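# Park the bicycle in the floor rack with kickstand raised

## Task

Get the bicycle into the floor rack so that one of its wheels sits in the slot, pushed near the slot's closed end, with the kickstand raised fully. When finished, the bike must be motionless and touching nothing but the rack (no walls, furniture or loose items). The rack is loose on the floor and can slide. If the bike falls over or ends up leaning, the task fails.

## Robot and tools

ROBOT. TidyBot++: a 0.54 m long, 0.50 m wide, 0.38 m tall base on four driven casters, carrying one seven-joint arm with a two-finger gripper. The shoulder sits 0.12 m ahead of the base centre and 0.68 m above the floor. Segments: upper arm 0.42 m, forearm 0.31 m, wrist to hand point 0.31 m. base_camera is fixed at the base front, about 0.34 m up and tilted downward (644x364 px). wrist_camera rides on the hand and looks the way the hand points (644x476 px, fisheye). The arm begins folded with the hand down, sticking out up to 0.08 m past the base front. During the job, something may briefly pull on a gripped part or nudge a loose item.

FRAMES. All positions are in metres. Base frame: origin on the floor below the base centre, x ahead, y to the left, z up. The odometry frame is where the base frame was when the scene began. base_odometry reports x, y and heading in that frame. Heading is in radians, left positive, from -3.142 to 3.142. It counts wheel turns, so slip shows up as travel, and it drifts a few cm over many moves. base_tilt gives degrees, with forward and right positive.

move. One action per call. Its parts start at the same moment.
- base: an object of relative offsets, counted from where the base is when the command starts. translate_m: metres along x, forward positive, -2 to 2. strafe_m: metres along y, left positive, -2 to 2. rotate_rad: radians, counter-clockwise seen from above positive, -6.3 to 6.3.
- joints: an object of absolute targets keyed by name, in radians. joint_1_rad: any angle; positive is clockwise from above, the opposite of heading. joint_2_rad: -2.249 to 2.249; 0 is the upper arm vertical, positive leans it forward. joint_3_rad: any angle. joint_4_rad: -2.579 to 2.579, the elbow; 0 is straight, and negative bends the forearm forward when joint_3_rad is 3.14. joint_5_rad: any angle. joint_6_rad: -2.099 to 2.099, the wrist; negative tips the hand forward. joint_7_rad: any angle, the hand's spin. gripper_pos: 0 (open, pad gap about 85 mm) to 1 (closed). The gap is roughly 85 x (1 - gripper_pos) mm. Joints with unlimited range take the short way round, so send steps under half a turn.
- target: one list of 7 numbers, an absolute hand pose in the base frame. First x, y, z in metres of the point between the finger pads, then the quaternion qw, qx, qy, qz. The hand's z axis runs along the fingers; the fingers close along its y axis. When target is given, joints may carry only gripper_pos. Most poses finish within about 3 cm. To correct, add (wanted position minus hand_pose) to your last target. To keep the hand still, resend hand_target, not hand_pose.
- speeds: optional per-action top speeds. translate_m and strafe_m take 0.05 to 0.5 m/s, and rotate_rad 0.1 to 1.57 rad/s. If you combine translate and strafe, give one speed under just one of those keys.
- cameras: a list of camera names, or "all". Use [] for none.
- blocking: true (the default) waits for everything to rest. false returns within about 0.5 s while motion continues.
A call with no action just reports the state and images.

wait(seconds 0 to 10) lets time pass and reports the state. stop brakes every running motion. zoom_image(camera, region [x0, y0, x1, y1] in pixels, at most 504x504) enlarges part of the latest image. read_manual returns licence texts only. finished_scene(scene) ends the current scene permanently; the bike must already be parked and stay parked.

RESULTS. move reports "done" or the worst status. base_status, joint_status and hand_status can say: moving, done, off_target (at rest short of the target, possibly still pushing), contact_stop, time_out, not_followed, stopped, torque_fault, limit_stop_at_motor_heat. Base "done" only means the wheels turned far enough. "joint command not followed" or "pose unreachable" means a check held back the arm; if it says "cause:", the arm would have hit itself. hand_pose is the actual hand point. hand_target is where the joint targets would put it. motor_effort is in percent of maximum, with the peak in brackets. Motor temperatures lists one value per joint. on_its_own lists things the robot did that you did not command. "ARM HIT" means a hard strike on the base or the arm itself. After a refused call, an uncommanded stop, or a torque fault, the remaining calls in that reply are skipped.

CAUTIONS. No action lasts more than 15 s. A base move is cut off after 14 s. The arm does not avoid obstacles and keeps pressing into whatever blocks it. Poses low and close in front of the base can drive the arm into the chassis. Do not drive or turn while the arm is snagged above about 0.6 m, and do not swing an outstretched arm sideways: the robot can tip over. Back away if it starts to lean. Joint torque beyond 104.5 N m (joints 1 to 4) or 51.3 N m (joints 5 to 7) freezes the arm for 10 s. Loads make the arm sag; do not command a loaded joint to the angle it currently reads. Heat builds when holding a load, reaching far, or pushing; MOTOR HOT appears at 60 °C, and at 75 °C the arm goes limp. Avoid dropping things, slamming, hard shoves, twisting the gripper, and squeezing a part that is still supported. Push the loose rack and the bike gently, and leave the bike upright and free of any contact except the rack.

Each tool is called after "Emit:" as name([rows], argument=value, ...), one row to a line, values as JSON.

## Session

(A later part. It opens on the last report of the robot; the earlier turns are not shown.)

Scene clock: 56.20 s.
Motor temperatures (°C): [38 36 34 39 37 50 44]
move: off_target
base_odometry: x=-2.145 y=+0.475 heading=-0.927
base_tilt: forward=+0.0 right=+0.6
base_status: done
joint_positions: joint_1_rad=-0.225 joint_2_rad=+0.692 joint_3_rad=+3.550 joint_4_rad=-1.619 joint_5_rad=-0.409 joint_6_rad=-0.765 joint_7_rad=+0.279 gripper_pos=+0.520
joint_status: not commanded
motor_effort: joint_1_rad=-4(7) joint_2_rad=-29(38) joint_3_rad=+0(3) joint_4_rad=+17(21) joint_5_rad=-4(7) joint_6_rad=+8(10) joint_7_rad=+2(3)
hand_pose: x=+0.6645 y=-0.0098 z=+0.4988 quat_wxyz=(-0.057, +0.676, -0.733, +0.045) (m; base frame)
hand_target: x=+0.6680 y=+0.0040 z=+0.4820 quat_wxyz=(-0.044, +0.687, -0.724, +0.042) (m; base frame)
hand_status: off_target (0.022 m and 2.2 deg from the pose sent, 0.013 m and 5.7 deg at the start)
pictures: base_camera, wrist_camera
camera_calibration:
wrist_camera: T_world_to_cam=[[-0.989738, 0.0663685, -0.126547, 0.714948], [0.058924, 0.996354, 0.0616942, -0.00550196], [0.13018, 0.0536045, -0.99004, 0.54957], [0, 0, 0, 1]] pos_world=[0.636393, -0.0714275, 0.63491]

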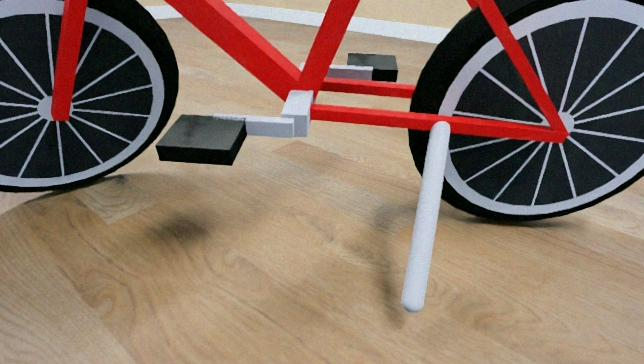

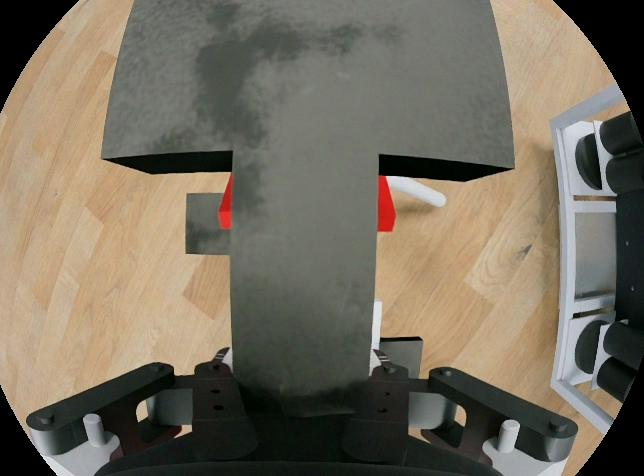

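Emit:
move(base={"translate_m": 0.02}, speeds={"translate_m": 0.08}, target=[0.668, 0.004, 0.485, 0, 0.731, -0.682, 0])

Scene clock: 57.83 s.
Motor temperatures (°C): [38 36 34 39 37 50 44]
move: off_target
base_odometry: x=-2.133 y=+0.459 heading=-0.926
base_tilt: forward=+0.0 right=+0.6
base_status: done
joint_positions: joint_1_rad=-0.200 joint_2_rad=+0.753 joint_3_rad=+3.514 joint_4_rad=-1.450 joint_5_rad=-0.396 joint_6_rad=-0.923 joint_7_rad=+0.269 gripper_pos=+0.530
joint_status: not commanded
motor_effort: joint_1_rad=-2(5) joint_2_rad=-36(38) joint_3_rad=+2(2) joint_4_rad=+15(21) joint_5_rad=+4(6) joint_6_rad=+2(9) joint_7_rad=+8(8)
hand_pose: x=+0.6881 y=+0.0113 z=+0.5048 quat_wxyz=(-0.051, +0.695, -0.717, +0.011) (m; base frame)
hand_target: x=+0.6680 y=+0.0040 z=+0.4850 quat_wxyz=(+0.000, +0.731, -0.682, +0.000) (m; base frame)
hand_status: off_target (0.029 m and 8.3 deg from the pose sent, 0.020 m and 12.0 deg at the start)
pictures: base_camera, wrist_camera
camera_calibration:
wrist_camera: T_world_to_cam=[[-0.997324, 0.016874, -0.0711409, 0.715572], [0.0098751, 0.995176, 0.0976078, -0.0127257], [0.0724447, 0.096644, -0.992679, 0.591935], [0, 0, 0, 1]] pos_world=[0.6709, -0.0566172, 0.63975]

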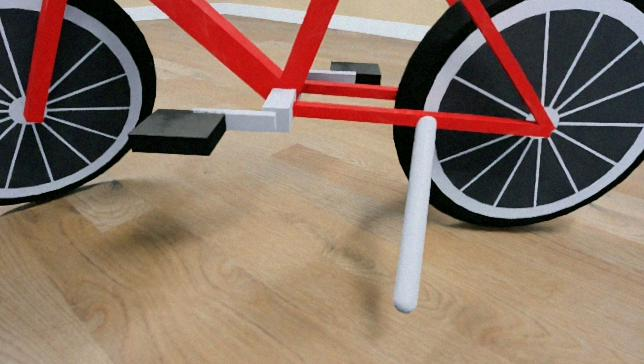

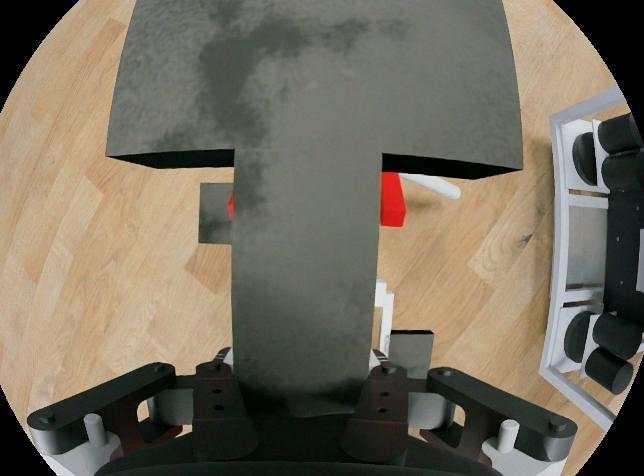

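Emit:
move(base={"translate_m": -0.03, "strafe_m": -0.22, "rotate_rad": 0.1}, speeds={"strafe_m": 0.12, "rotate_rad": 0.1})

Scene clock: 60.57 s.
Motor temperatures (°C): [38 37 34 39 37 50 44]
move: done
base_odometry: x=-2.326 y=+0.351 heading=-0.825
base_tilt: forward=+0.0 right=+0.6
base_status: done
joint_positions: joint_1_rad=-0.202 joint_2_rad=+0.760 joint_3_rad=+3.472 joint_4_rad=-1.437 joint_5_rad=-0.428 joint_6_rad=-0.930 joint_7_rad=+0.150 gripper_pos=+0.530
joint_status: not commanded
motor_effort: joint_1_rad=+1(7) joint_2_rad=-37(39) joint_3_rad=+6(11) joint_4_rad=+14(16) joint_5_rad=+20(25) joint_6_rad=-3(7) joint_7_rad=+20(24)
hand_pose: x=+0.6911 y=+0.0431 z=+0.5031 quat_wxyz=(-0.069, +0.657, -0.751, -0.013) (m; base frame)
hand_target: x=+0.6680 y=+0.0040 z=+0.4850 quat_wxyz=(+0.000, +0.731, -0.682, +0.000) (m; base frame)
hand_status: not commanded
pictures: base_camera, wrist_camera
camera_calibration:
wrist_camera: T_world_to_cam=[[-0.991131, 0.120292, -0.0564717, 0.701757], [0.10989, 0.980867, 0.160699, -0.144485], [0.0747221, 0.153069, -0.985387, 0.579254], [0, 0, 0, 1]] pos_world=[0.668127, -0.0313607, 0.633638]

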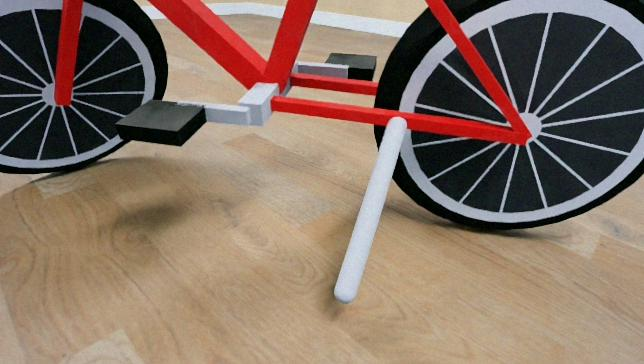

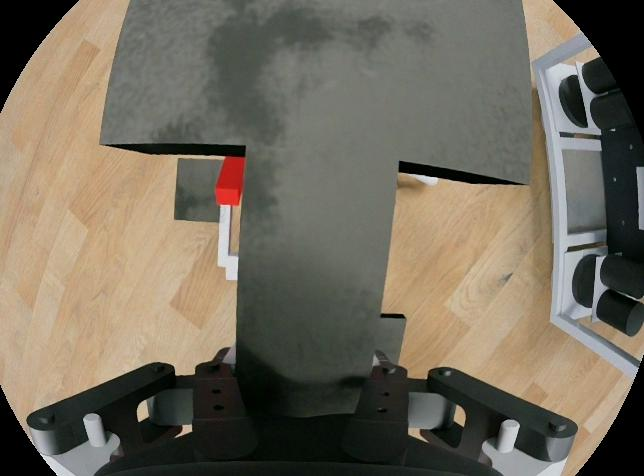

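Emit:
move(base={"translate_m": -0.01, "strafe_m": -0.15}, speeds={"strafe_m": 0.12})

Scene clock: 62.97 s.
Motor temperatures (°C): [38 37 34 39 37 50 44]
move: done
base_odometry: x=-2.443 y=+0.257 heading=-0.825
base_tilt: forward=+0.0 right=+0.6
base_status: done
joint_positions: joint_1_rad=-0.195 joint_2_rad=+0.761 joint_3_rad=+3.475 joint_4_rad=-1.434 joint_5_rad=-0.431 joint_6_rad=-0.937 joint_7_rad=+0.114 gripper_pos=+0.530
joint_status: not commanded
motor_effort: joint_1_rad=+1(7) joint_2_rad=-34(38) joint_3_rad=+6(10) joint_4_rad=+14(16) joint_5_rad=+24(25) joint_6_rad=+0(5) joint_7_rad=+25(28)
hand_pose: x=+0.6908 y=+0.0394 z=+0.5037 quat_wxyz=(-0.069, +0.639, -0.766, -0.016) (m; base frame)
hand_target: x=+0.6680 y=+0.0040 z=+0.4850 quat_wxyz=(+0.000, +0.731, -0.682, +0.000) (m; base frame)
hand_status: not commanded
pictures: base_camera, wrist_camera
camera_calibration:
wrist_camera: T_world_to_cam=[[-0.985094, 0.165251, -0.0477724, 0.691561], [0.155326, 0.973855, 0.165771, -0.17458], [0.0739173, 0.15588, -0.985006, 0.580704], [0, 0, 0, 1]] pos_world=[0.665446, -0.0347854, 0.633976]

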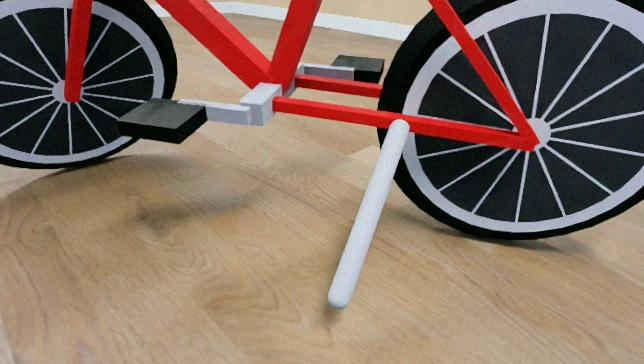

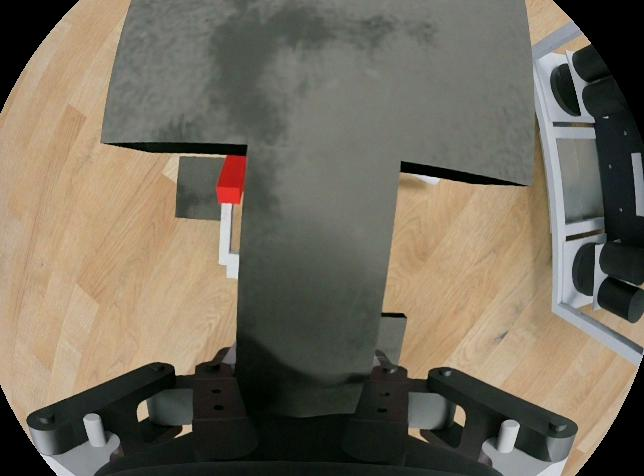

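Emit:
move(target=[0.655, 0.04, 0.482, -0.045, 0.641, -0.764, 0.037], cameras=[])

Emit:
move(target=[0.625, 0.05, 0.477, -0.0867, 0.639, -0.7611, 0.0728])

Scene clock: 66.47 s.
Motor temperatures (°C): [38 37 34 39 37 50 44]
move: off_target
base_odometry: x=-2.443 y=+0.257 heading=-0.825
base_tilt: forward=+0.0 right=+0.6
base_status: not commanded
joint_positions: joint_1_rad=-0.325 joint_2_rad=+0.695 joint_3_rad=+3.561 joint_4_rad=-1.606 joint_5_rad=-0.432 joint_6_rad=-0.801 joint_7_rad=+0.088 gripper_pos=+0.533
joint_status: not commanded
motor_effort: joint_1_rad=-1(2) joint_2_rad=-25(34) joint_3_rad=+3(5) joint_4_rad=+10(14) joint_5_rad=+6(24) joint_6_rad=-1(3) joint_7_rad=+7(25)
hand_pose: x=+0.6602 y=+0.0478 z=+0.5007 quat_wxyz=(-0.062, +0.635, -0.769, +0.023) (m; base frame)
hand_target: x=+0.6550 y=+0.0400 z=+0.4820 quat_wxyz=(-0.045, +0.642, -0.765, +0.037) (m; base frame)
hand_status: off_target (0.021 m and 2.7 deg from the pose sent, 0.042 m and 6.7 deg at the start)
pictures: none
No camera images: "cameras" was empty.

Scene clock: 67.73 s.
Motor temperatures (°C): [38 37 34 39 37 50 44]
move: off_target
base_odometry: x=-2.443 y=+0.257 heading=-0.825
base_tilt: forward=+0.0 right=+0.6
base_status: not commanded
joint_positions: joint_1_rad=-0.393 joint_2_rad=+0.610 joint_3_rad=+3.604 joint_4_rad=-1.856 joint_5_rad=-0.495 joint_6_rad=-0.561 joint_7_rad=+0.121 gripper_pos=+0.540
joint_status: not commanded
motor_effort: joint_1_rad=-3(3) joint_2_rad=-21(26) joint_3_rad=+0(3) joint_4_rad=+13(13) joint_5_rad=+2(6) joint_6_rad=+2(2) joint_7_rad=+5(7)
hand_pose: x=+0.6215 y=+0.0366 z=+0.4920 quat_wxyz=(-0.085, +0.611, -0.784, +0.064) (m; base frame)
hand_target: x=+0.6250 y=+0.0500 z=+0.4770 quat_wxyz=(-0.087, +0.639, -0.761, +0.073) (m; base frame)
hand_status: off_target (0.020 m and 4.2 deg from the pose sent, 0.043 m and 6.4 deg at the start)
pictures: base_camera, wrist_camera
camera_calibration:
wrist_camera: T_world_to_cam=[[-0.954968, 0.229178, -0.188451, 0.671442], [0.214954, 0.972185, 0.0930155, -0.160291], [0.204526, 0.0483185, -0.977668, 0.493883], [0, 0, 0, 1]] pos_world=[0.574649, -0.0219104, 0.624297]

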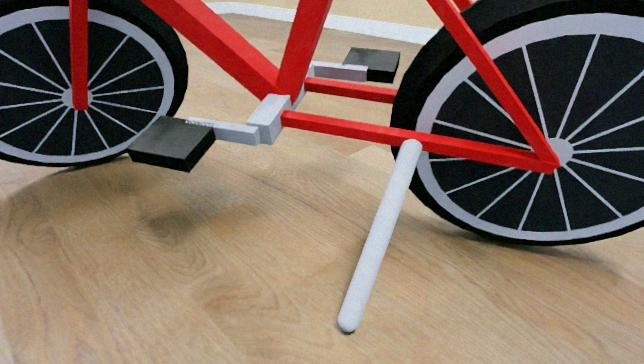

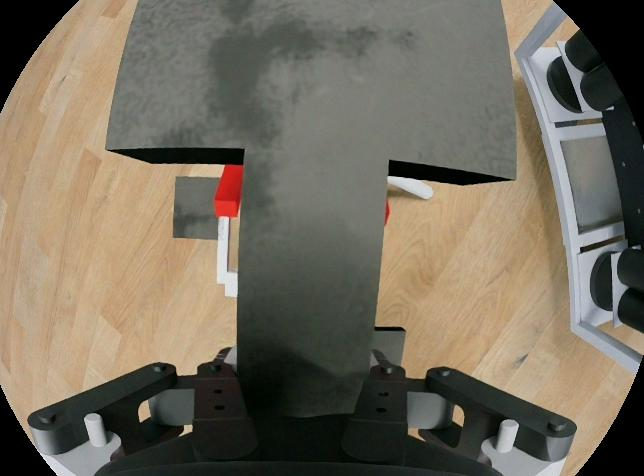

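Emit:
move(target=[0.61, 0.05, 0.475, -0.0867, 0.639, -0.7611, 0.0728])

Scene clock: 69.10 s.
Motor temperatures (°C): [38 37 34 39 37 50 44]
move: off_target
base_odometry: x=-2.443 y=+0.257 heading=-0.825
base_tilt: forward=+0.0 right=+0.6
base_status: not commanded
joint_positions: joint_1_rad=-0.400 joint_2_rad=+0.598 joint_3_rad=+3.606 joint_4_rad=-1.889 joint_5_rad=-0.520 joint_6_rad=-0.518 joint_7_rad=+0.129 gripper_pos=+0.549
joint_status: not commanded
motor_effort: joint_1_rad=-3(4) joint_2_rad=-21(21) joint_3_rad=-1(1) joint_4_rad=+9(13) joint_5_rad=+2(4) joint_6_rad=+1(2) joint_7_rad=+6(6)
hand_pose: x=+0.6199 y=+0.0365 z=+0.4925 quat_wxyz=(-0.096, +0.604, -0.788, +0.071) (m; base frame)
hand_target: x=+0.6100 y=+0.0500 z=+0.4750 quat_wxyz=(-0.087, +0.639, -0.761, +0.073) (m; base frame)
hand_status: off_target (0.024 m and 5.2 deg from the pose sent, 0.025 m and 4.2 deg at the start)
pictures: base_camera, wrist_camera
camera_calibration:
wrist_camera: T_world_to_cam=[[-0.946033, 0.245427, -0.211628, 0.675221], [0.228524, 0.968251, 0.101326, -0.172313], [0.229777, 0.0474955, -0.972084, 0.476272], [0, 0, 0, 1]] pos_world=[0.568723, -0.0214958, 0.623332]

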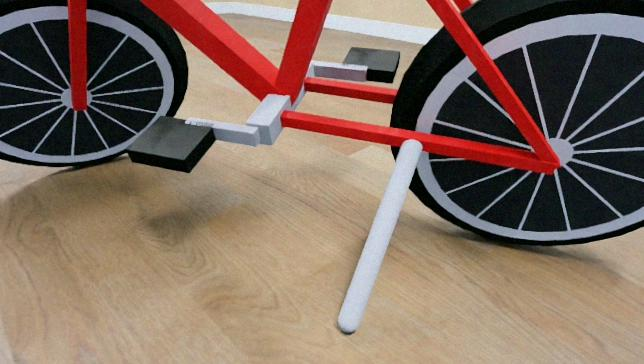

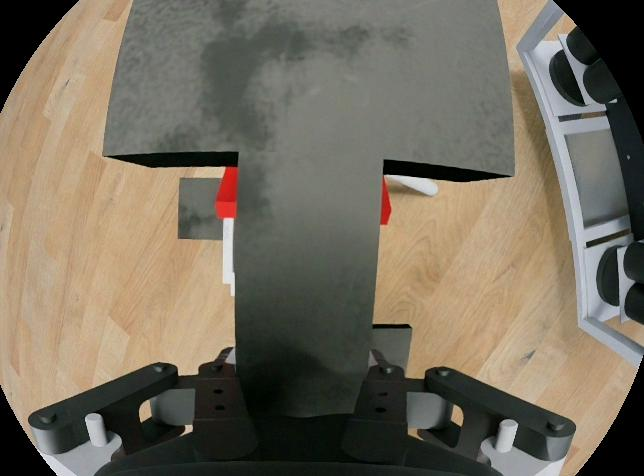

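Emit:
move(joints={"gripper_pos": 0.4})

Emit:
move(joints={"gripper_pos": 0.0})

Scene clock: 69.93 s.
Motor temperatures (°C): [38 37 34 39 37 50 44]
move: done
base_odometry: x=-2.444 y=+0.257 heading=-0.825
base_tilt: forward=+0.0 right=+0.6
base_status: not commanded
joint_positions: joint_1_rad=-0.411 joint_2_rad=+0.609 joint_3_rad=+3.606 joint_4_rad=-1.893 joint_5_rad=-0.520 joint_6_rad=-0.506 joint_7_rad=+0.177 gripper_pos=+0.400
joint_status: all done
motor_effort: joint_1_rad=-1(3) joint_2_rad=-29(31) joint_3_rad=+2(3) joint_4_rad=+8(10) joint_5_rad=-2(4) joint_6_rad=-1(2) joint_7_rad=+1(6)
hand_pose: x=+0.6184 y=+0.0394 z=+0.4870 quat_wxyz=(-0.090, +0.626, -0.771, +0.075) (m; base frame)
hand_target: x=+0.6100 y=+0.0500 z=+0.4750 quat_wxyz=(-0.087, +0.639, -0.761, +0.073) (m; base frame)
hand_status: not commanded
pictures: base_camera, wrist_camera
camera_calibration:
wrist_camera: T_world_to_cam=[[-0.958646, 0.18895, -0.212827, 0.682615], [0.175321, 0.981144, 0.0813612, -0.132081], [0.224187, 0.0406835, -0.973697, 0.475679], [0, 0, 0, 1]] pos_world=[0.570902, -0.0187422, 0.619191]

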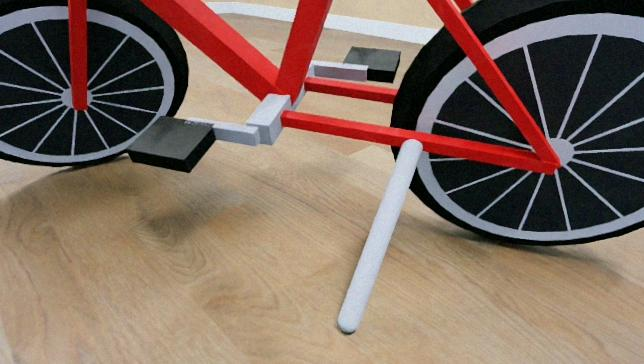

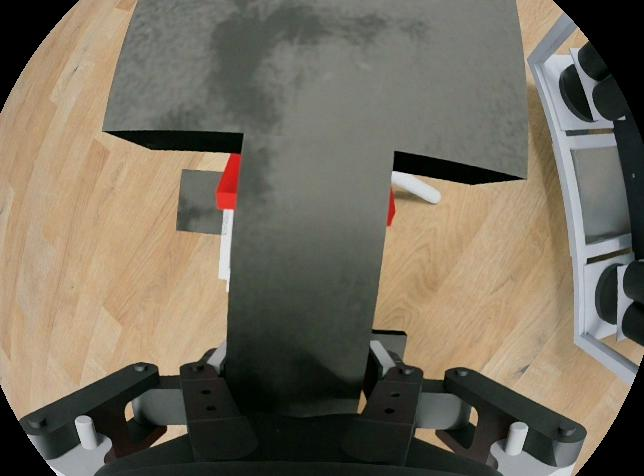

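Scene clock: 70.70 s.
Motor temperatures (°C): [38 37 34 39 37 50 44]
move: done
base_odometry: x=-2.444 y=+0.257 heading=-0.825
base_tilt: forward=+0.0 right=+0.6
base_status: not commanded
joint_positions: joint_1_rad=-0.418 joint_2_rad=+0.609 joint_3_rad=+3.606 joint_4_rad=-1.909 joint_5_rad=-0.520 joint_6_rad=-0.506 joint_7_rad=+0.177 gripper_pos=+0.000
joint_status: all done
motor_effort: joint_1_rad=+0(1) joint_2_rad=-31(32) joint_3_rad=+3(4) joint_4_rad=+11(12) joint_5_rad=-2(2) joint_6_rad=+2(2) joint_7_rad=+1(1)
hand_pose: x=+0.6094 y=+0.0414 z=+0.4827 quat_wxyz=(-0.084, +0.628, -0.770, +0.071) (m; base frame)
hand_target: x=+0.6100 y=+0.0500 z=+0.4750 quat_wxyz=(-0.087, +0.639, -0.761, +0.073) (m; base frame)
hand_status: not commanded
pictures: base_camera, wrist_camera
camera_calibration:
wrist_camera: T_world_to_cam=[[-0.96236, 0.186428, -0.197758, 0.667786], [0.174089, 0.98162, 0.0782029, -0.12984], [0.208703, 0.0408317, -0.977126, 0.484558], [0, 0, 0, 1]] pos_world=[0.564126, -0.0168259, 0.615689]

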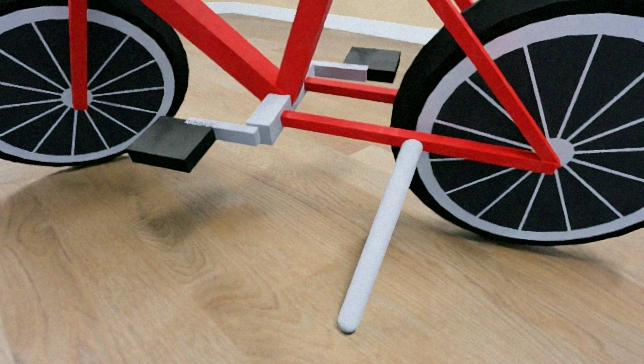

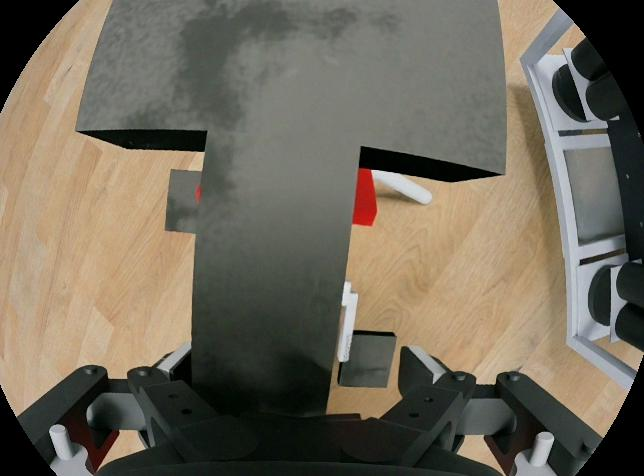

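Emit:
move(target=[0.60, 0.05, 0.55, -0.0867, 0.639, -0.7611, 0.0728])

Emit:
move(target=[0.58, 0.05, 0.65, -0.0867, 0.639, -0.7611, 0.0728])

Emit:
move(joints={"joint_1_rad": 0.7, "joint_2_rad": -0.5, "joint_3_rad": 3.14, "joint_4_rad": -1.7, "joint_5_rad": 0, "joint_6_rad": -1.2, "joint_7_rad": 1.57})

Scene clock: 71.90 s.
Motor temperatures (°C): [38 37 34 39 37 50 44]
move: off_target
base_odometry: x=-2.444 y=+0.257 heading=-0.825
base_tilt: forward=+0.0 right=+0.6
base_status: not commanded
joint_positions: joint_1_rad=-0.449 joint_2_rad=+0.479 joint_3_rad=+3.608 joint_4_rad=-1.876 joint_5_rad=-0.395 joint_6_rad=-0.597 joint_7_rad=+0.065 gripper_pos=+0.000
joint_status: not commanded
motor_effort: joint_1_rad=+0(1) joint_2_rad=-29(33) joint_3_rad=+3(4) joint_4_rad=+14(14) joint_5_rad=+0(3) joint_6_rad=+2(2) joint_7_rad=+0(1)
hand_pose: x=+0.6129 y=+0.0568 z=+0.5449 quat_wxyz=(-0.109, +0.635, -0.761, +0.075) (m; base frame)
hand_target: x=+0.6000 y=+0.0500 z=+0.5500 quat_wxyz=(-0.087, +0.639, -0.761, +0.073) (m; base frame)
hand_status: off_target (0.015 m and 2.6 deg from the pose sent, 0.068 m and 1.7 deg at the start)
pictures: base_camera, wrist_camera
camera_calibration:
wrist_camera: T_world_to_cam=[[-0.957317, 0.167178, -0.235785, 0.699226], [0.145437, 0.983576, 0.106889, -0.148594], [0.249782, 0.0680351, -0.965909, 0.511101], [0, 0, 0, 1]] pos_world=[0.563328, -0.00551509, 0.674427]

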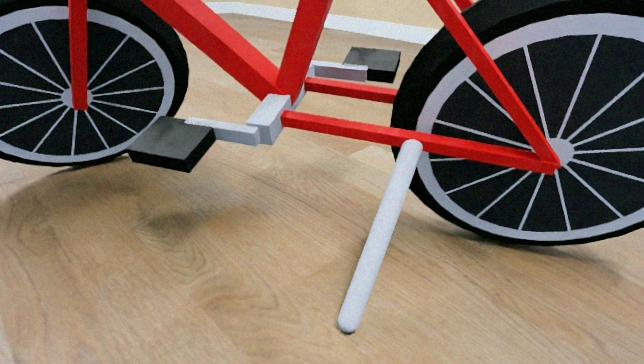

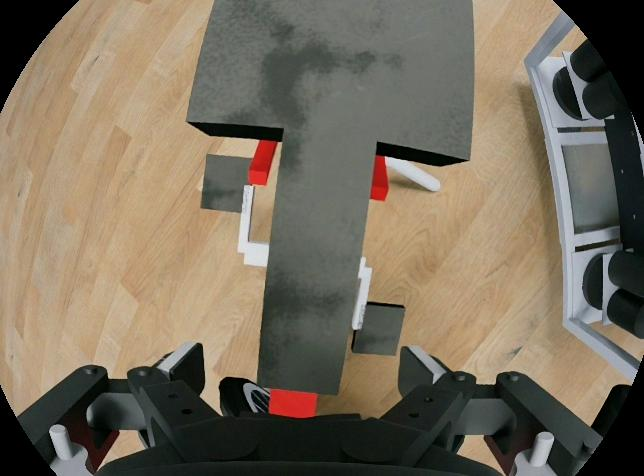

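Scene clock: 73.40 s.
Motor temperatures (°C): [38 37 34 39 37 50 44]
move: off_target
base_odometry: x=-2.444 y=+0.257 heading=-0.825
base_tilt: forward=+0.0 right=+0.6
base_status: not commanded
joint_positions: joint_1_rad=-0.387 joint_2_rad=+0.279 joint_3_rad=+3.476 joint_4_rad=-1.761 joint_5_rad=-0.149 joint_6_rad=-0.852 joint_7_rad=-0.158 gripper_pos=+0.000
joint_status: not commanded
motor_effort: joint_1_rad=+0(1) joint_2_rad=-26(31) joint_3_rad=+1(4) joint_4_rad=+17(17) joint_5_rad=-1(3) joint_6_rad=+2(2) joint_7_rad=+1(1)
hand_pose: x=+0.5944 y=+0.0648 z=+0.6475 quat_wxyz=(-0.115, +0.641, -0.756, +0.070) (m; base frame)
hand_target: x=+0.5800 y=+0.0500 z=+0.6500 quat_wxyz=(-0.087, +0.639, -0.761, +0.073) (m; base frame)
hand_status: off_target (0.021 m and 3.3 deg from the pose sent, 0.110 m and 2.6 deg at the start)
pictures: base_camera, wrist_camera
camera_calibration:
wrist_camera: T_world_to_cam=[[-0.959453, 0.153196, -0.236602, 0.707138], [0.127537, 0.984514, 0.120276, -0.162824], [0.251364, 0.0852238, -0.964133, 0.611069], [0, 0, 0, 1]] pos_world=[0.545632, -0.00010563, 0.776046]

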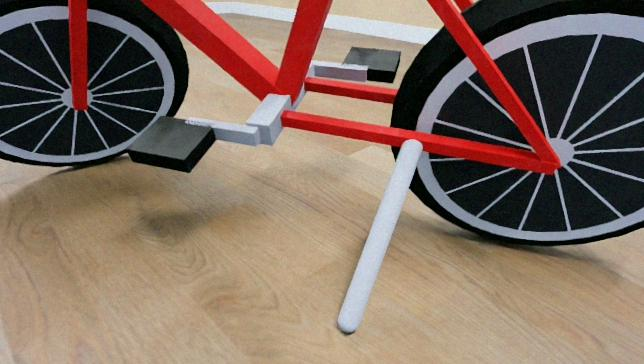

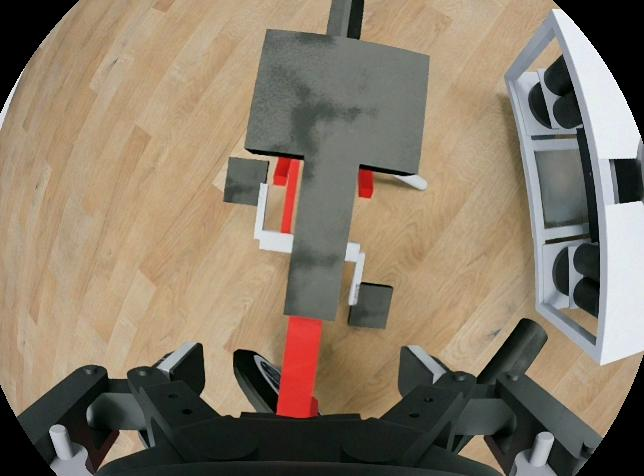

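Scene clock: 76.27 s.
Motor temperatures (°C): [38 37 34 39 37 50 44]
move: done
base_odometry: x=-2.444 y=+0.257 heading=-0.825
base_tilt: forward=+0.0 right=+0.6
base_status: not commanded
joint_positions: joint_1_rad=+0.684 joint_2_rad=-0.480 joint_3_rad=+3.159 joint_4_rad=-1.708 joint_5_rad=-0.065 joint_6_rad=-1.144 joint_7_rad=+1.521 gripper_pos=+0.000
joint_status: all done
motor_effort: joint_1_rad=+0(1) joint_2_rad=-1(28) joint_3_rad=+0(2) joint_4_rad=+20(20) joint_5_rad=-2(5) joint_6_rad=+6(7) joint_7_rad=+1(1)
hand_pose: x=+0.3743 y=-0.1913 z=+0.9377 quat_wxyz=(+0.085, +0.861, -0.341, +0.367) (m; base frame)
hand_target: x=+0.3509 y=-0.1928 z=+0.9354 quat_wxyz=(+0.124, +0.876, -0.319, +0.340) (m; base frame)
hand_status: not commanded
pictures: base_camera, wrist_camera
camera_calibration:
wrist_camera: T_world_to_cam=[[-0.652683, -0.753332, -0.0806011, 0.169303], [-0.530379, 0.530286, -0.661434, 0.974839], [0.541021, -0.388957, -0.74566, 0.564054], [0, 0, 0, 1]] pos_world=[0.322371, -0.170009, 1.07903]

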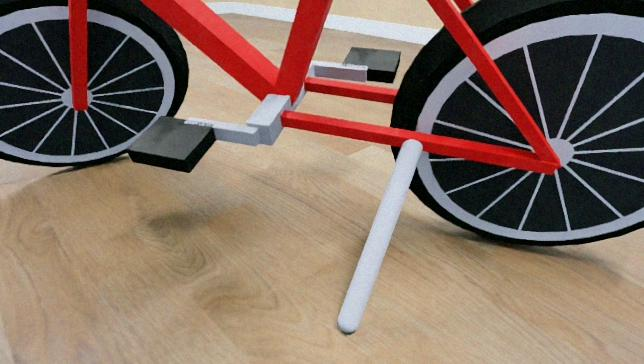

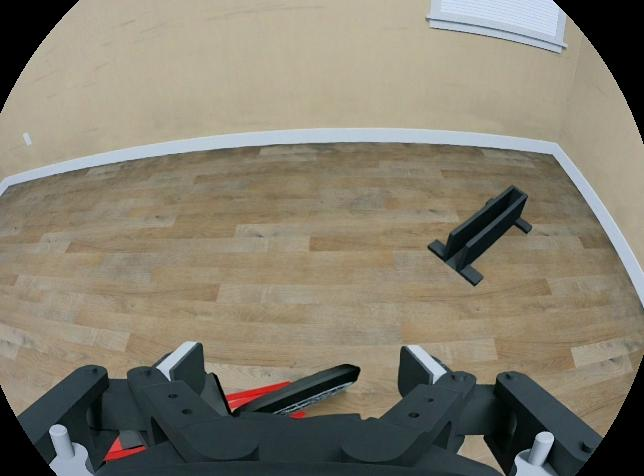

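Emit:
move(base={"strafe_m": -1.1}, joints={"joint_1_rad": 0, "joint_2_rad": -0.5, "joint_3_rad": 3.14, "joint_4_rad": -1.7, "joint_5_rad": 0, "joint_6_rad": -1.2, "joint_7_rad": 1.57})

Scene clock: 80.07 s.
Motor temperatures (°C): [38 37 34 39 37 50 44]
move: done
base_odometry: x=-3.252 y=-0.489 heading=-0.826
base_tilt: forward=+0.0 right=+0.6
base_status: done
joint_positions: joint_1_rad=+0.016 joint_2_rad=-0.485 joint_3_rad=+3.151 joint_4_rad=-1.708 joint_5_rad=-0.058 joint_6_rad=-1.146 joint_7_rad=+1.524 gripper_pos=+0.000
joint_status: all done
motor_effort: joint_1_rad=+0(1) joint_2_rad=-1(3) joint_3_rad=+1(2) joint_4_rad=+20(21) joint_5_rad=-1(3) joint_6_rad=+6(7) joint_7_rad=+1(1)
hand_pose: x=+0.4358 y=+0.0091 z=+0.9390 quat_wxyz=(-0.035, +0.925, -0.035, +0.376) (m; base frame)
hand_target: x=+0.4205 y=+0.0020 z=+0.9354 quat_wxyz=(+0.000, +0.932, +0.000, +0.362) (m; base frame)
hand_status: not commanded
pictures: base_camera, wrist_camera
camera_calibration:
wrist_camera: T_world_to_cam=[[-0.039373, -0.996885, -0.0683399, 0.0839248], [-0.743016, 0.0749387, -0.665065, 1.00226], [0.668114, 0.024592, -0.743652, 0.548619], [0, 0, 0, 1]] pos_world=[0.38146, -0.00493648, 1.08029]

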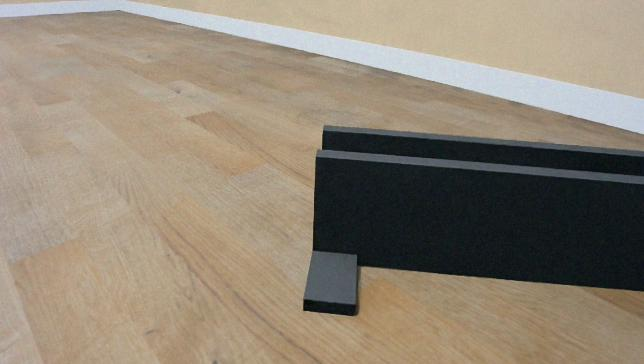

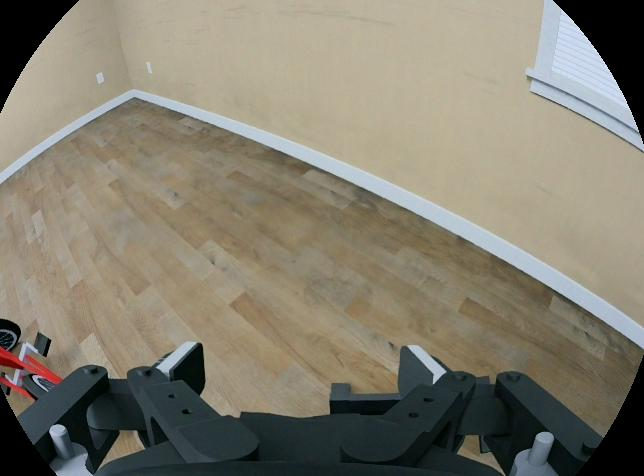

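Emit:
move(target=[0.60, -0.08, 0.36, 0, 0.656, -0.755, 0], joints={"gripper_pos": 0.4})

Scene clock: 83.30 s.
Motor temperatures (°C): [38 37 34 39 37 50 44]
move: off_target
base_odometry: x=-3.252 y=-0.489 heading=-0.826
base_tilt: forward=+0.0 right=+0.6
base_status: not commanded
joint_positions: joint_1_rad=-0.045 joint_2_rad=+0.909 joint_3_rad=+3.486 joint_4_rad=-1.713 joint_5_rad=-0.465 joint_6_rad=-0.644 joint_7_rad=+0.524 gripper_pos=+0.400
joint_status: all done
motor_effort: joint_1_rad=+0(1) joint_2_rad=-38(39) joint_3_rad=+4(4) joint_4_rad=+8(20) joint_5_rad=-1(3) joint_6_rad=+0(6) joint_7_rad=+1(1)
hand_pose: x=+0.5906 y=-0.0798 z=+0.3675 quat_wxyz=(+0.011, +0.692, -0.721, -0.017) (m; base frame)
hand_target: x=+0.6000 y=-0.0800 z=+0.3600 quat_wxyz=(+0.000, +0.656, -0.755, +0.000) (m; base frame)
hand_status: off_target (0.012 m and 6.1 deg from the pose sent, 0.608 m and 101.4 deg at the start)
pictures: base_camera, wrist_camera
camera_calibration:
wrist_camera: T_world_to_cam=[[-0.998054, 0.0253112, 0.0569927, 0.564022], [0.0281787, 0.998347, 0.0500847, 0.0992462], [-0.0556308, 0.0515932, -0.997118, 0.545152], [0, 0, 0, 1]] pos_world=[0.590455, -0.141484, 0.506464]

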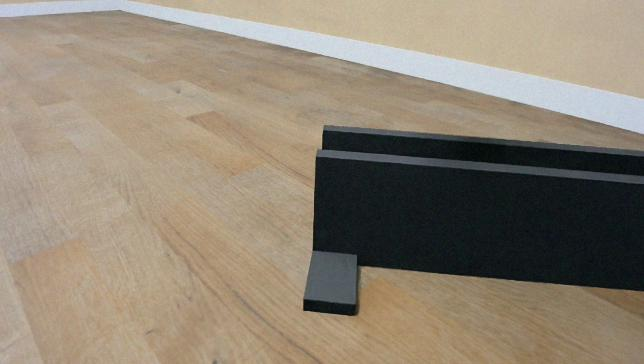

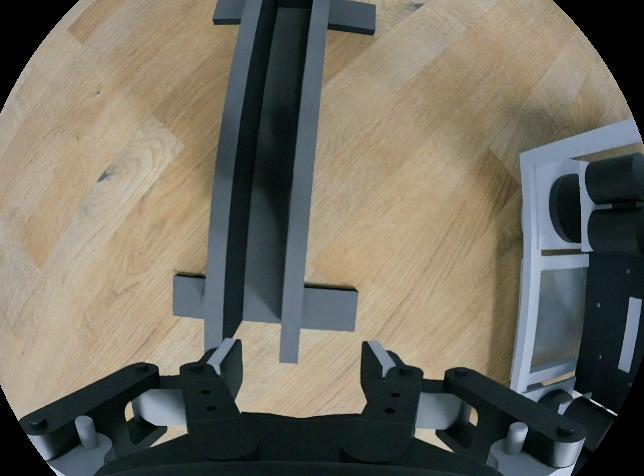

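Emit:
move(target=[0.605, -0.09, 0.22, 0, 0.627, -0.779, 0])

Scene clock: 85.10 s.
Motor temperatures (°C): [38 37 34 39 37 50 44]
move: off_target
base_odometry: x=-3.252 y=-0.489 heading=-0.826
base_tilt: forward=+0.0 right=+0.6
base_status: not commanded
joint_positions: joint_1_rad=-0.002 joint_2_rad=+1.220 joint_3_rad=+3.432 joint_4_rad=-1.623 joint_5_rad=-0.634 joint_6_rad=-0.454 joint_7_rad=+0.524 gripper_pos=+0.400
joint_status: not commanded
motor_effort: joint_1_rad=+0(1) joint_2_rad=-40(43) joint_3_rad=+3(4) joint_4_rad=+5(8) joint_5_rad=-1(3) joint_6_rad=-1(1) joint_7_rad=+1(1)
hand_pose: x=+0.5850 y=-0.0892 z=+0.2242 quat_wxyz=(+0.024, +0.641, -0.767, -0.018) (m; base frame)
hand_target: x=+0.6050 y=-0.0900 z=+0.2200 quat_wxyz=(+0.000, +0.627, -0.779, +0.000) (m; base frame)
hand_status: off_target (0.020 m and 4.1 deg from the pose sent, 0.149 m and 10.3 deg at the start)
pictures: base_camera, wrist_camera
camera_calibration:
wrist_camera: T_world_to_cam=[[-0.983809, 0.162074, 0.0764945, 0.566361], [0.164655, 0.985934, 0.0286988, 0.0398592], [-0.0707671, 0.0408294, -0.996657, 0.410198], [0, 0, 0, 1]] pos_world=[0.579656, -0.147839, 0.364359]

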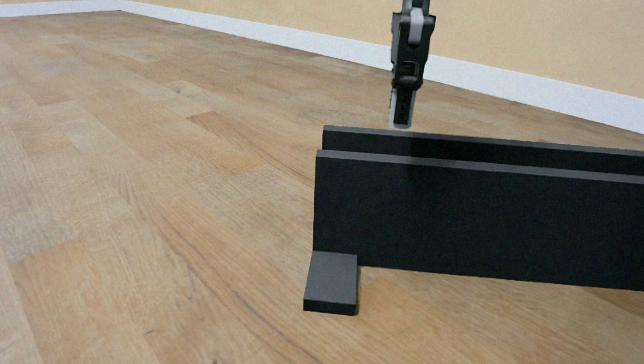

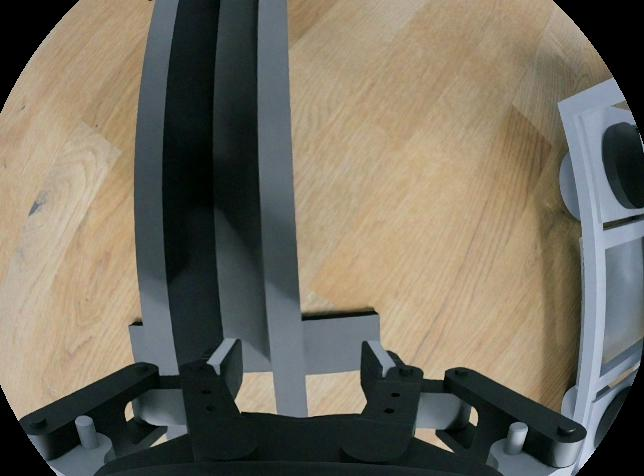

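Emit:
move(target=[0.614, -0.09, 0.145, 0, 0.627, -0.779, 0])

Scene clock: 86.63 s.
Motor temperatures (°C): [38 37 34 39 37 50 44]
move: off_target
base_odometry: x=-3.252 y=-0.489 heading=-0.826
base_tilt: forward=+0.0 right=+0.6
base_status: not commanded
joint_positions: joint_1_rad=+0.018 joint_2_rad=+1.392 joint_3_rad=+3.397 joint_4_rad=-1.481 joint_5_rad=-0.652 joint_6_rad=-0.409 joint_7_rad=+0.524 gripper_pos=+0.400
joint_status: not commanded
motor_effort: joint_1_rad=+0(1) joint_2_rad=-41(44) joint_3_rad=+3(4) joint_4_rad=+4(5) joint_5_rad=-1(2) joint_6_rad=-1(1) joint_7_rad=+0(1)
hand_pose: x=+0.5965 y=-0.0885 z=+0.1495 quat_wxyz=(+0.023, +0.646, -0.763, -0.017) (m; base frame)
hand_target: x=+0.6140 y=-0.0900 z=+0.1450 quat_wxyz=(+0.000, +0.627, -0.779, +0.000) (m; base frame)
hand_status: off_target (0.018 m and 4.3 deg from the pose sent, 0.084 m and 4.1 deg at the start)
pictures: base_camera, wrist_camera
camera_calibration:
wrist_camera: T_world_to_cam=[[-0.985875, 0.151109, 0.07223, 0.584179], [0.153526, 0.987715, 0.029135, 0.0461486], [-0.0669401, 0.0398126, -0.996962, 0.334186], [0, 0, 0, 1]] pos_world=[0.591213, -0.147161, 0.289631]

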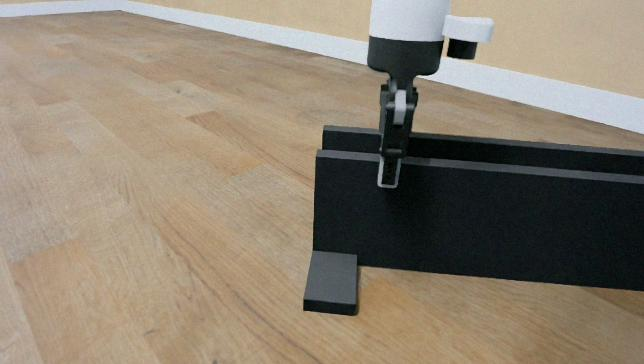

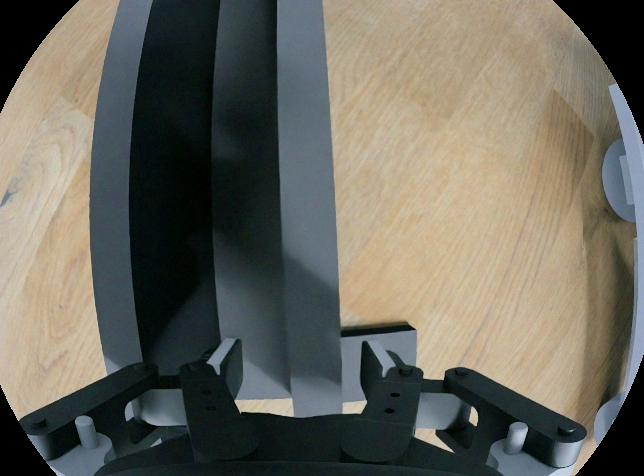

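Emit:
move(joints={"gripper_pos": 0.85})

Scene clock: 87.67 s.
Motor temperatures (°C): [38 37 34 39 37 50 44]
move: off_target
base_odometry: x=-3.252 y=-0.489 heading=-0.826
base_tilt: forward=+0.0 right=+0.6
base_status: not commanded
joint_positions: joint_1_rad=+0.019 joint_2_rad=+1.391 joint_3_rad=+3.393 joint_4_rad=-1.479 joint_5_rad=-0.655 joint_6_rad=-0.400 joint_7_rad=+0.527 gripper_pos=+0.808
joint_status: gripper_pos off_target (ended at +0.808, target +0.850)
motor_effort: joint_1_rad=+0(3) joint_2_rad=-39(44) joint_3_rad=+3(5) joint_4_rad=+6(10) joint_5_rad=-1(3) joint_6_rad=+2(4) joint_7_rad=+0(2)
hand_pose: x=+0.6006 y=-0.0879 z=+0.1496 quat_wxyz=(+0.019, +0.646, -0.763, -0.013) (m; base frame)
hand_target: x=+0.6140 y=-0.0900 z=+0.1450 quat_wxyz=(+0.000, +0.627, -0.779, +0.000) (m; base frame)
hand_status: not commanded
pictures: base_camera, wrist_camera
camera_calibration:
wrist_camera: T_world_to_cam=[[-0.986841, 0.149444, 0.061737, 0.590093], [0.151489, 0.988008, 0.0298655, 0.0460309], [-0.0565334, 0.038825, -0.997646, 0.32839], [0, 0, 0, 1]] pos_world=[0.593919, -0.146414, 0.289812]

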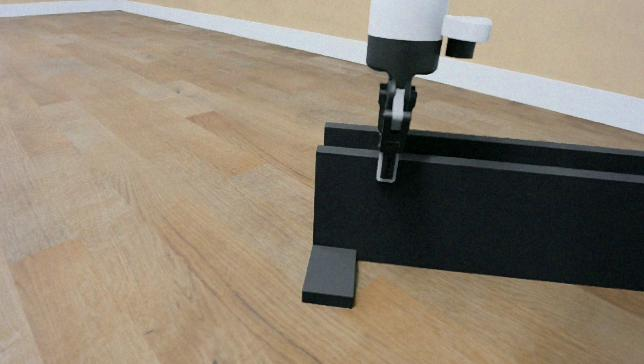

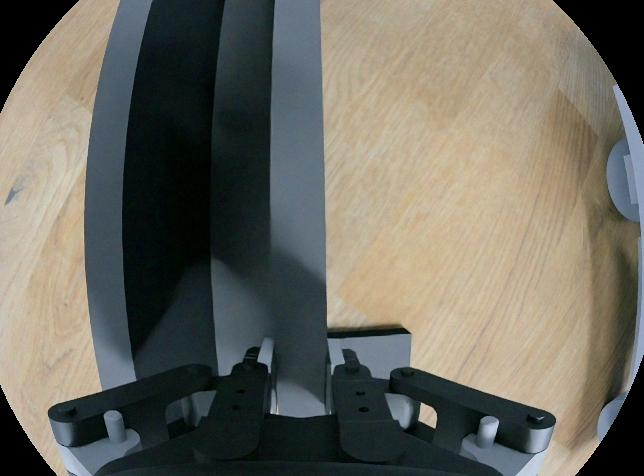

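Emit:
move(base={"strafe_m": 0.57, "translate_m": -0.05, "rotate_rad": -0.13}, speeds={"strafe_m": 0.2, "rotate_rad": 0.1})

Scene clock: 91.83 s.
Motor temperatures (°C): [38 38 34 39 37 50 44]
move: done
base_odometry: x=-2.867 y=-0.066 heading=-0.957
base_tilt: forward=+0.0 right=+0.6
base_status: done
joint_positions: joint_1_rad=+0.041 joint_2_rad=+1.393 joint_3_rad=+3.394 joint_4_rad=-1.470 joint_5_rad=-0.656 joint_6_rad=-0.386 joint_7_rad=+0.533 gripper_pos=+0.808
joint_status: not commanded
motor_effort: joint_1_rad=-2(5) joint_2_rad=-40(44) joint_3_rad=+2(6) joint_4_rad=+5(7) joint_5_rad=-3(6) joint_6_rad=+2(4) joint_7_rad=+0(2)
hand_pose: x=+0.6063 y=-0.1018 z=+0.1495 quat_wxyz=(+0.015, +0.641, -0.768, -0.004) (m; base frame)
hand_target: x=+0.6140 y=-0.0900 z=+0.1450 quat_wxyz=(+0.000, +0.627, -0.779, +0.000) (m; base frame)
hand_status: not commanded
pictures: base_camera, wrist_camera
camera_calibration:
wrist_camera: T_world_to_cam=[[-0.98553, 0.163954, 0.0430072, 0.601339], [0.165039, 0.986019, 0.0229895, 0.05148], [-0.0386367, 0.0297547, -0.99881, 0.317512], [0, 0, 0, 1]] pos_world=[0.596409, -0.1588, 0.290089]

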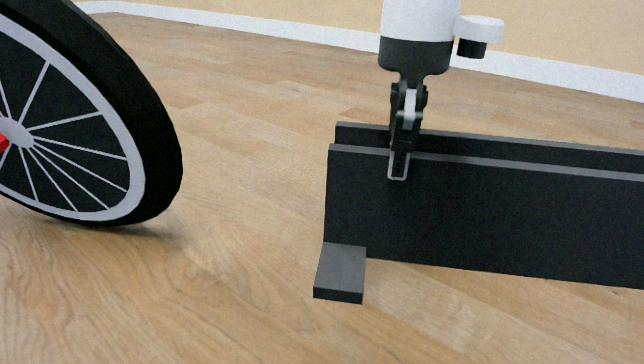

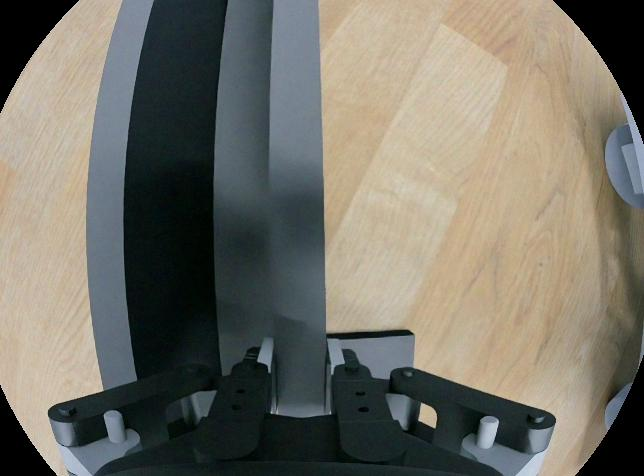

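Emit:
move(base={"strafe_m": 0.114, "translate_m": -0.042, "rotate_rad": 0.035}, speeds={"strafe_m": 0.1, "rotate_rad": 0.1})

Scene clock: 94.30 s.
Motor temperatures (°C): [38 38 34 39 37 50 44]
move: done
base_odometry: x=-2.798 y=+0.035 heading=-0.921
base_tilt: forward=+0.0 right=+0.6
base_status: done
joint_positions: joint_1_rad=+0.051 joint_2_rad=+1.394 joint_3_rad=+3.400 joint_4_rad=-1.470 joint_5_rad=-0.656 joint_6_rad=-0.382 joint_7_rad=+0.533 gripper_pos=+0.808
joint_status: not commanded
motor_effort: joint_1_rad=-2(8) joint_2_rad=-39(43) joint_3_rad=+2(4) joint_4_rad=+6(6) joint_5_rad=-3(5) joint_6_rad=+3(3) joint_7_rad=-1(2)
hand_pose: x=+0.6053 y=-0.1112 z=+0.1495 quat_wxyz=(+0.017, +0.636, -0.771, +0.000) (m; base frame)
hand_target: x=+0.6140 y=-0.0900 z=+0.1450 quat_wxyz=(+0.000, +0.627, -0.779, +0.000) (m; base frame)
hand_status: not commanded
pictures: base_camera, wrist_camera
camera_calibration:
wrist_camera: T_world_to_cam=[[-0.983665, 0.175519, 0.0399528, 0.602506], [0.176237, 0.984231, 0.0151841, 0.0550864], [-0.0366577, 0.0219773, -0.999086, 0.315734], [0, 0, 0, 1]] pos_world=[0.59453, -0.166908, 0.290537]

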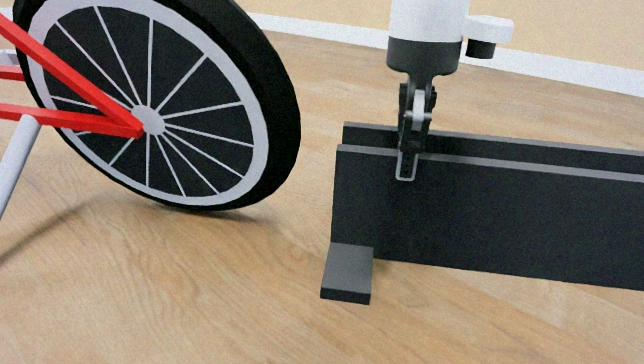

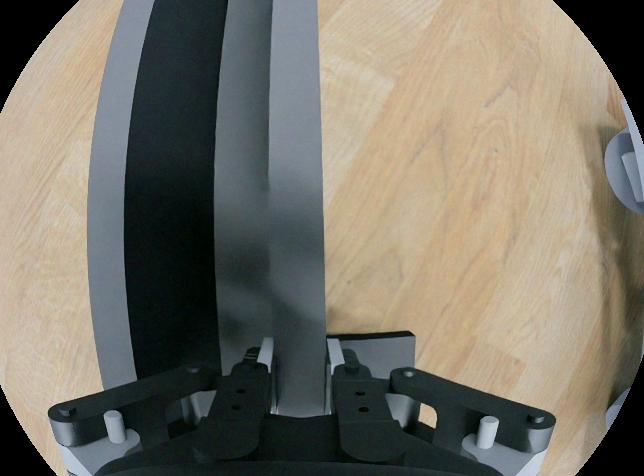

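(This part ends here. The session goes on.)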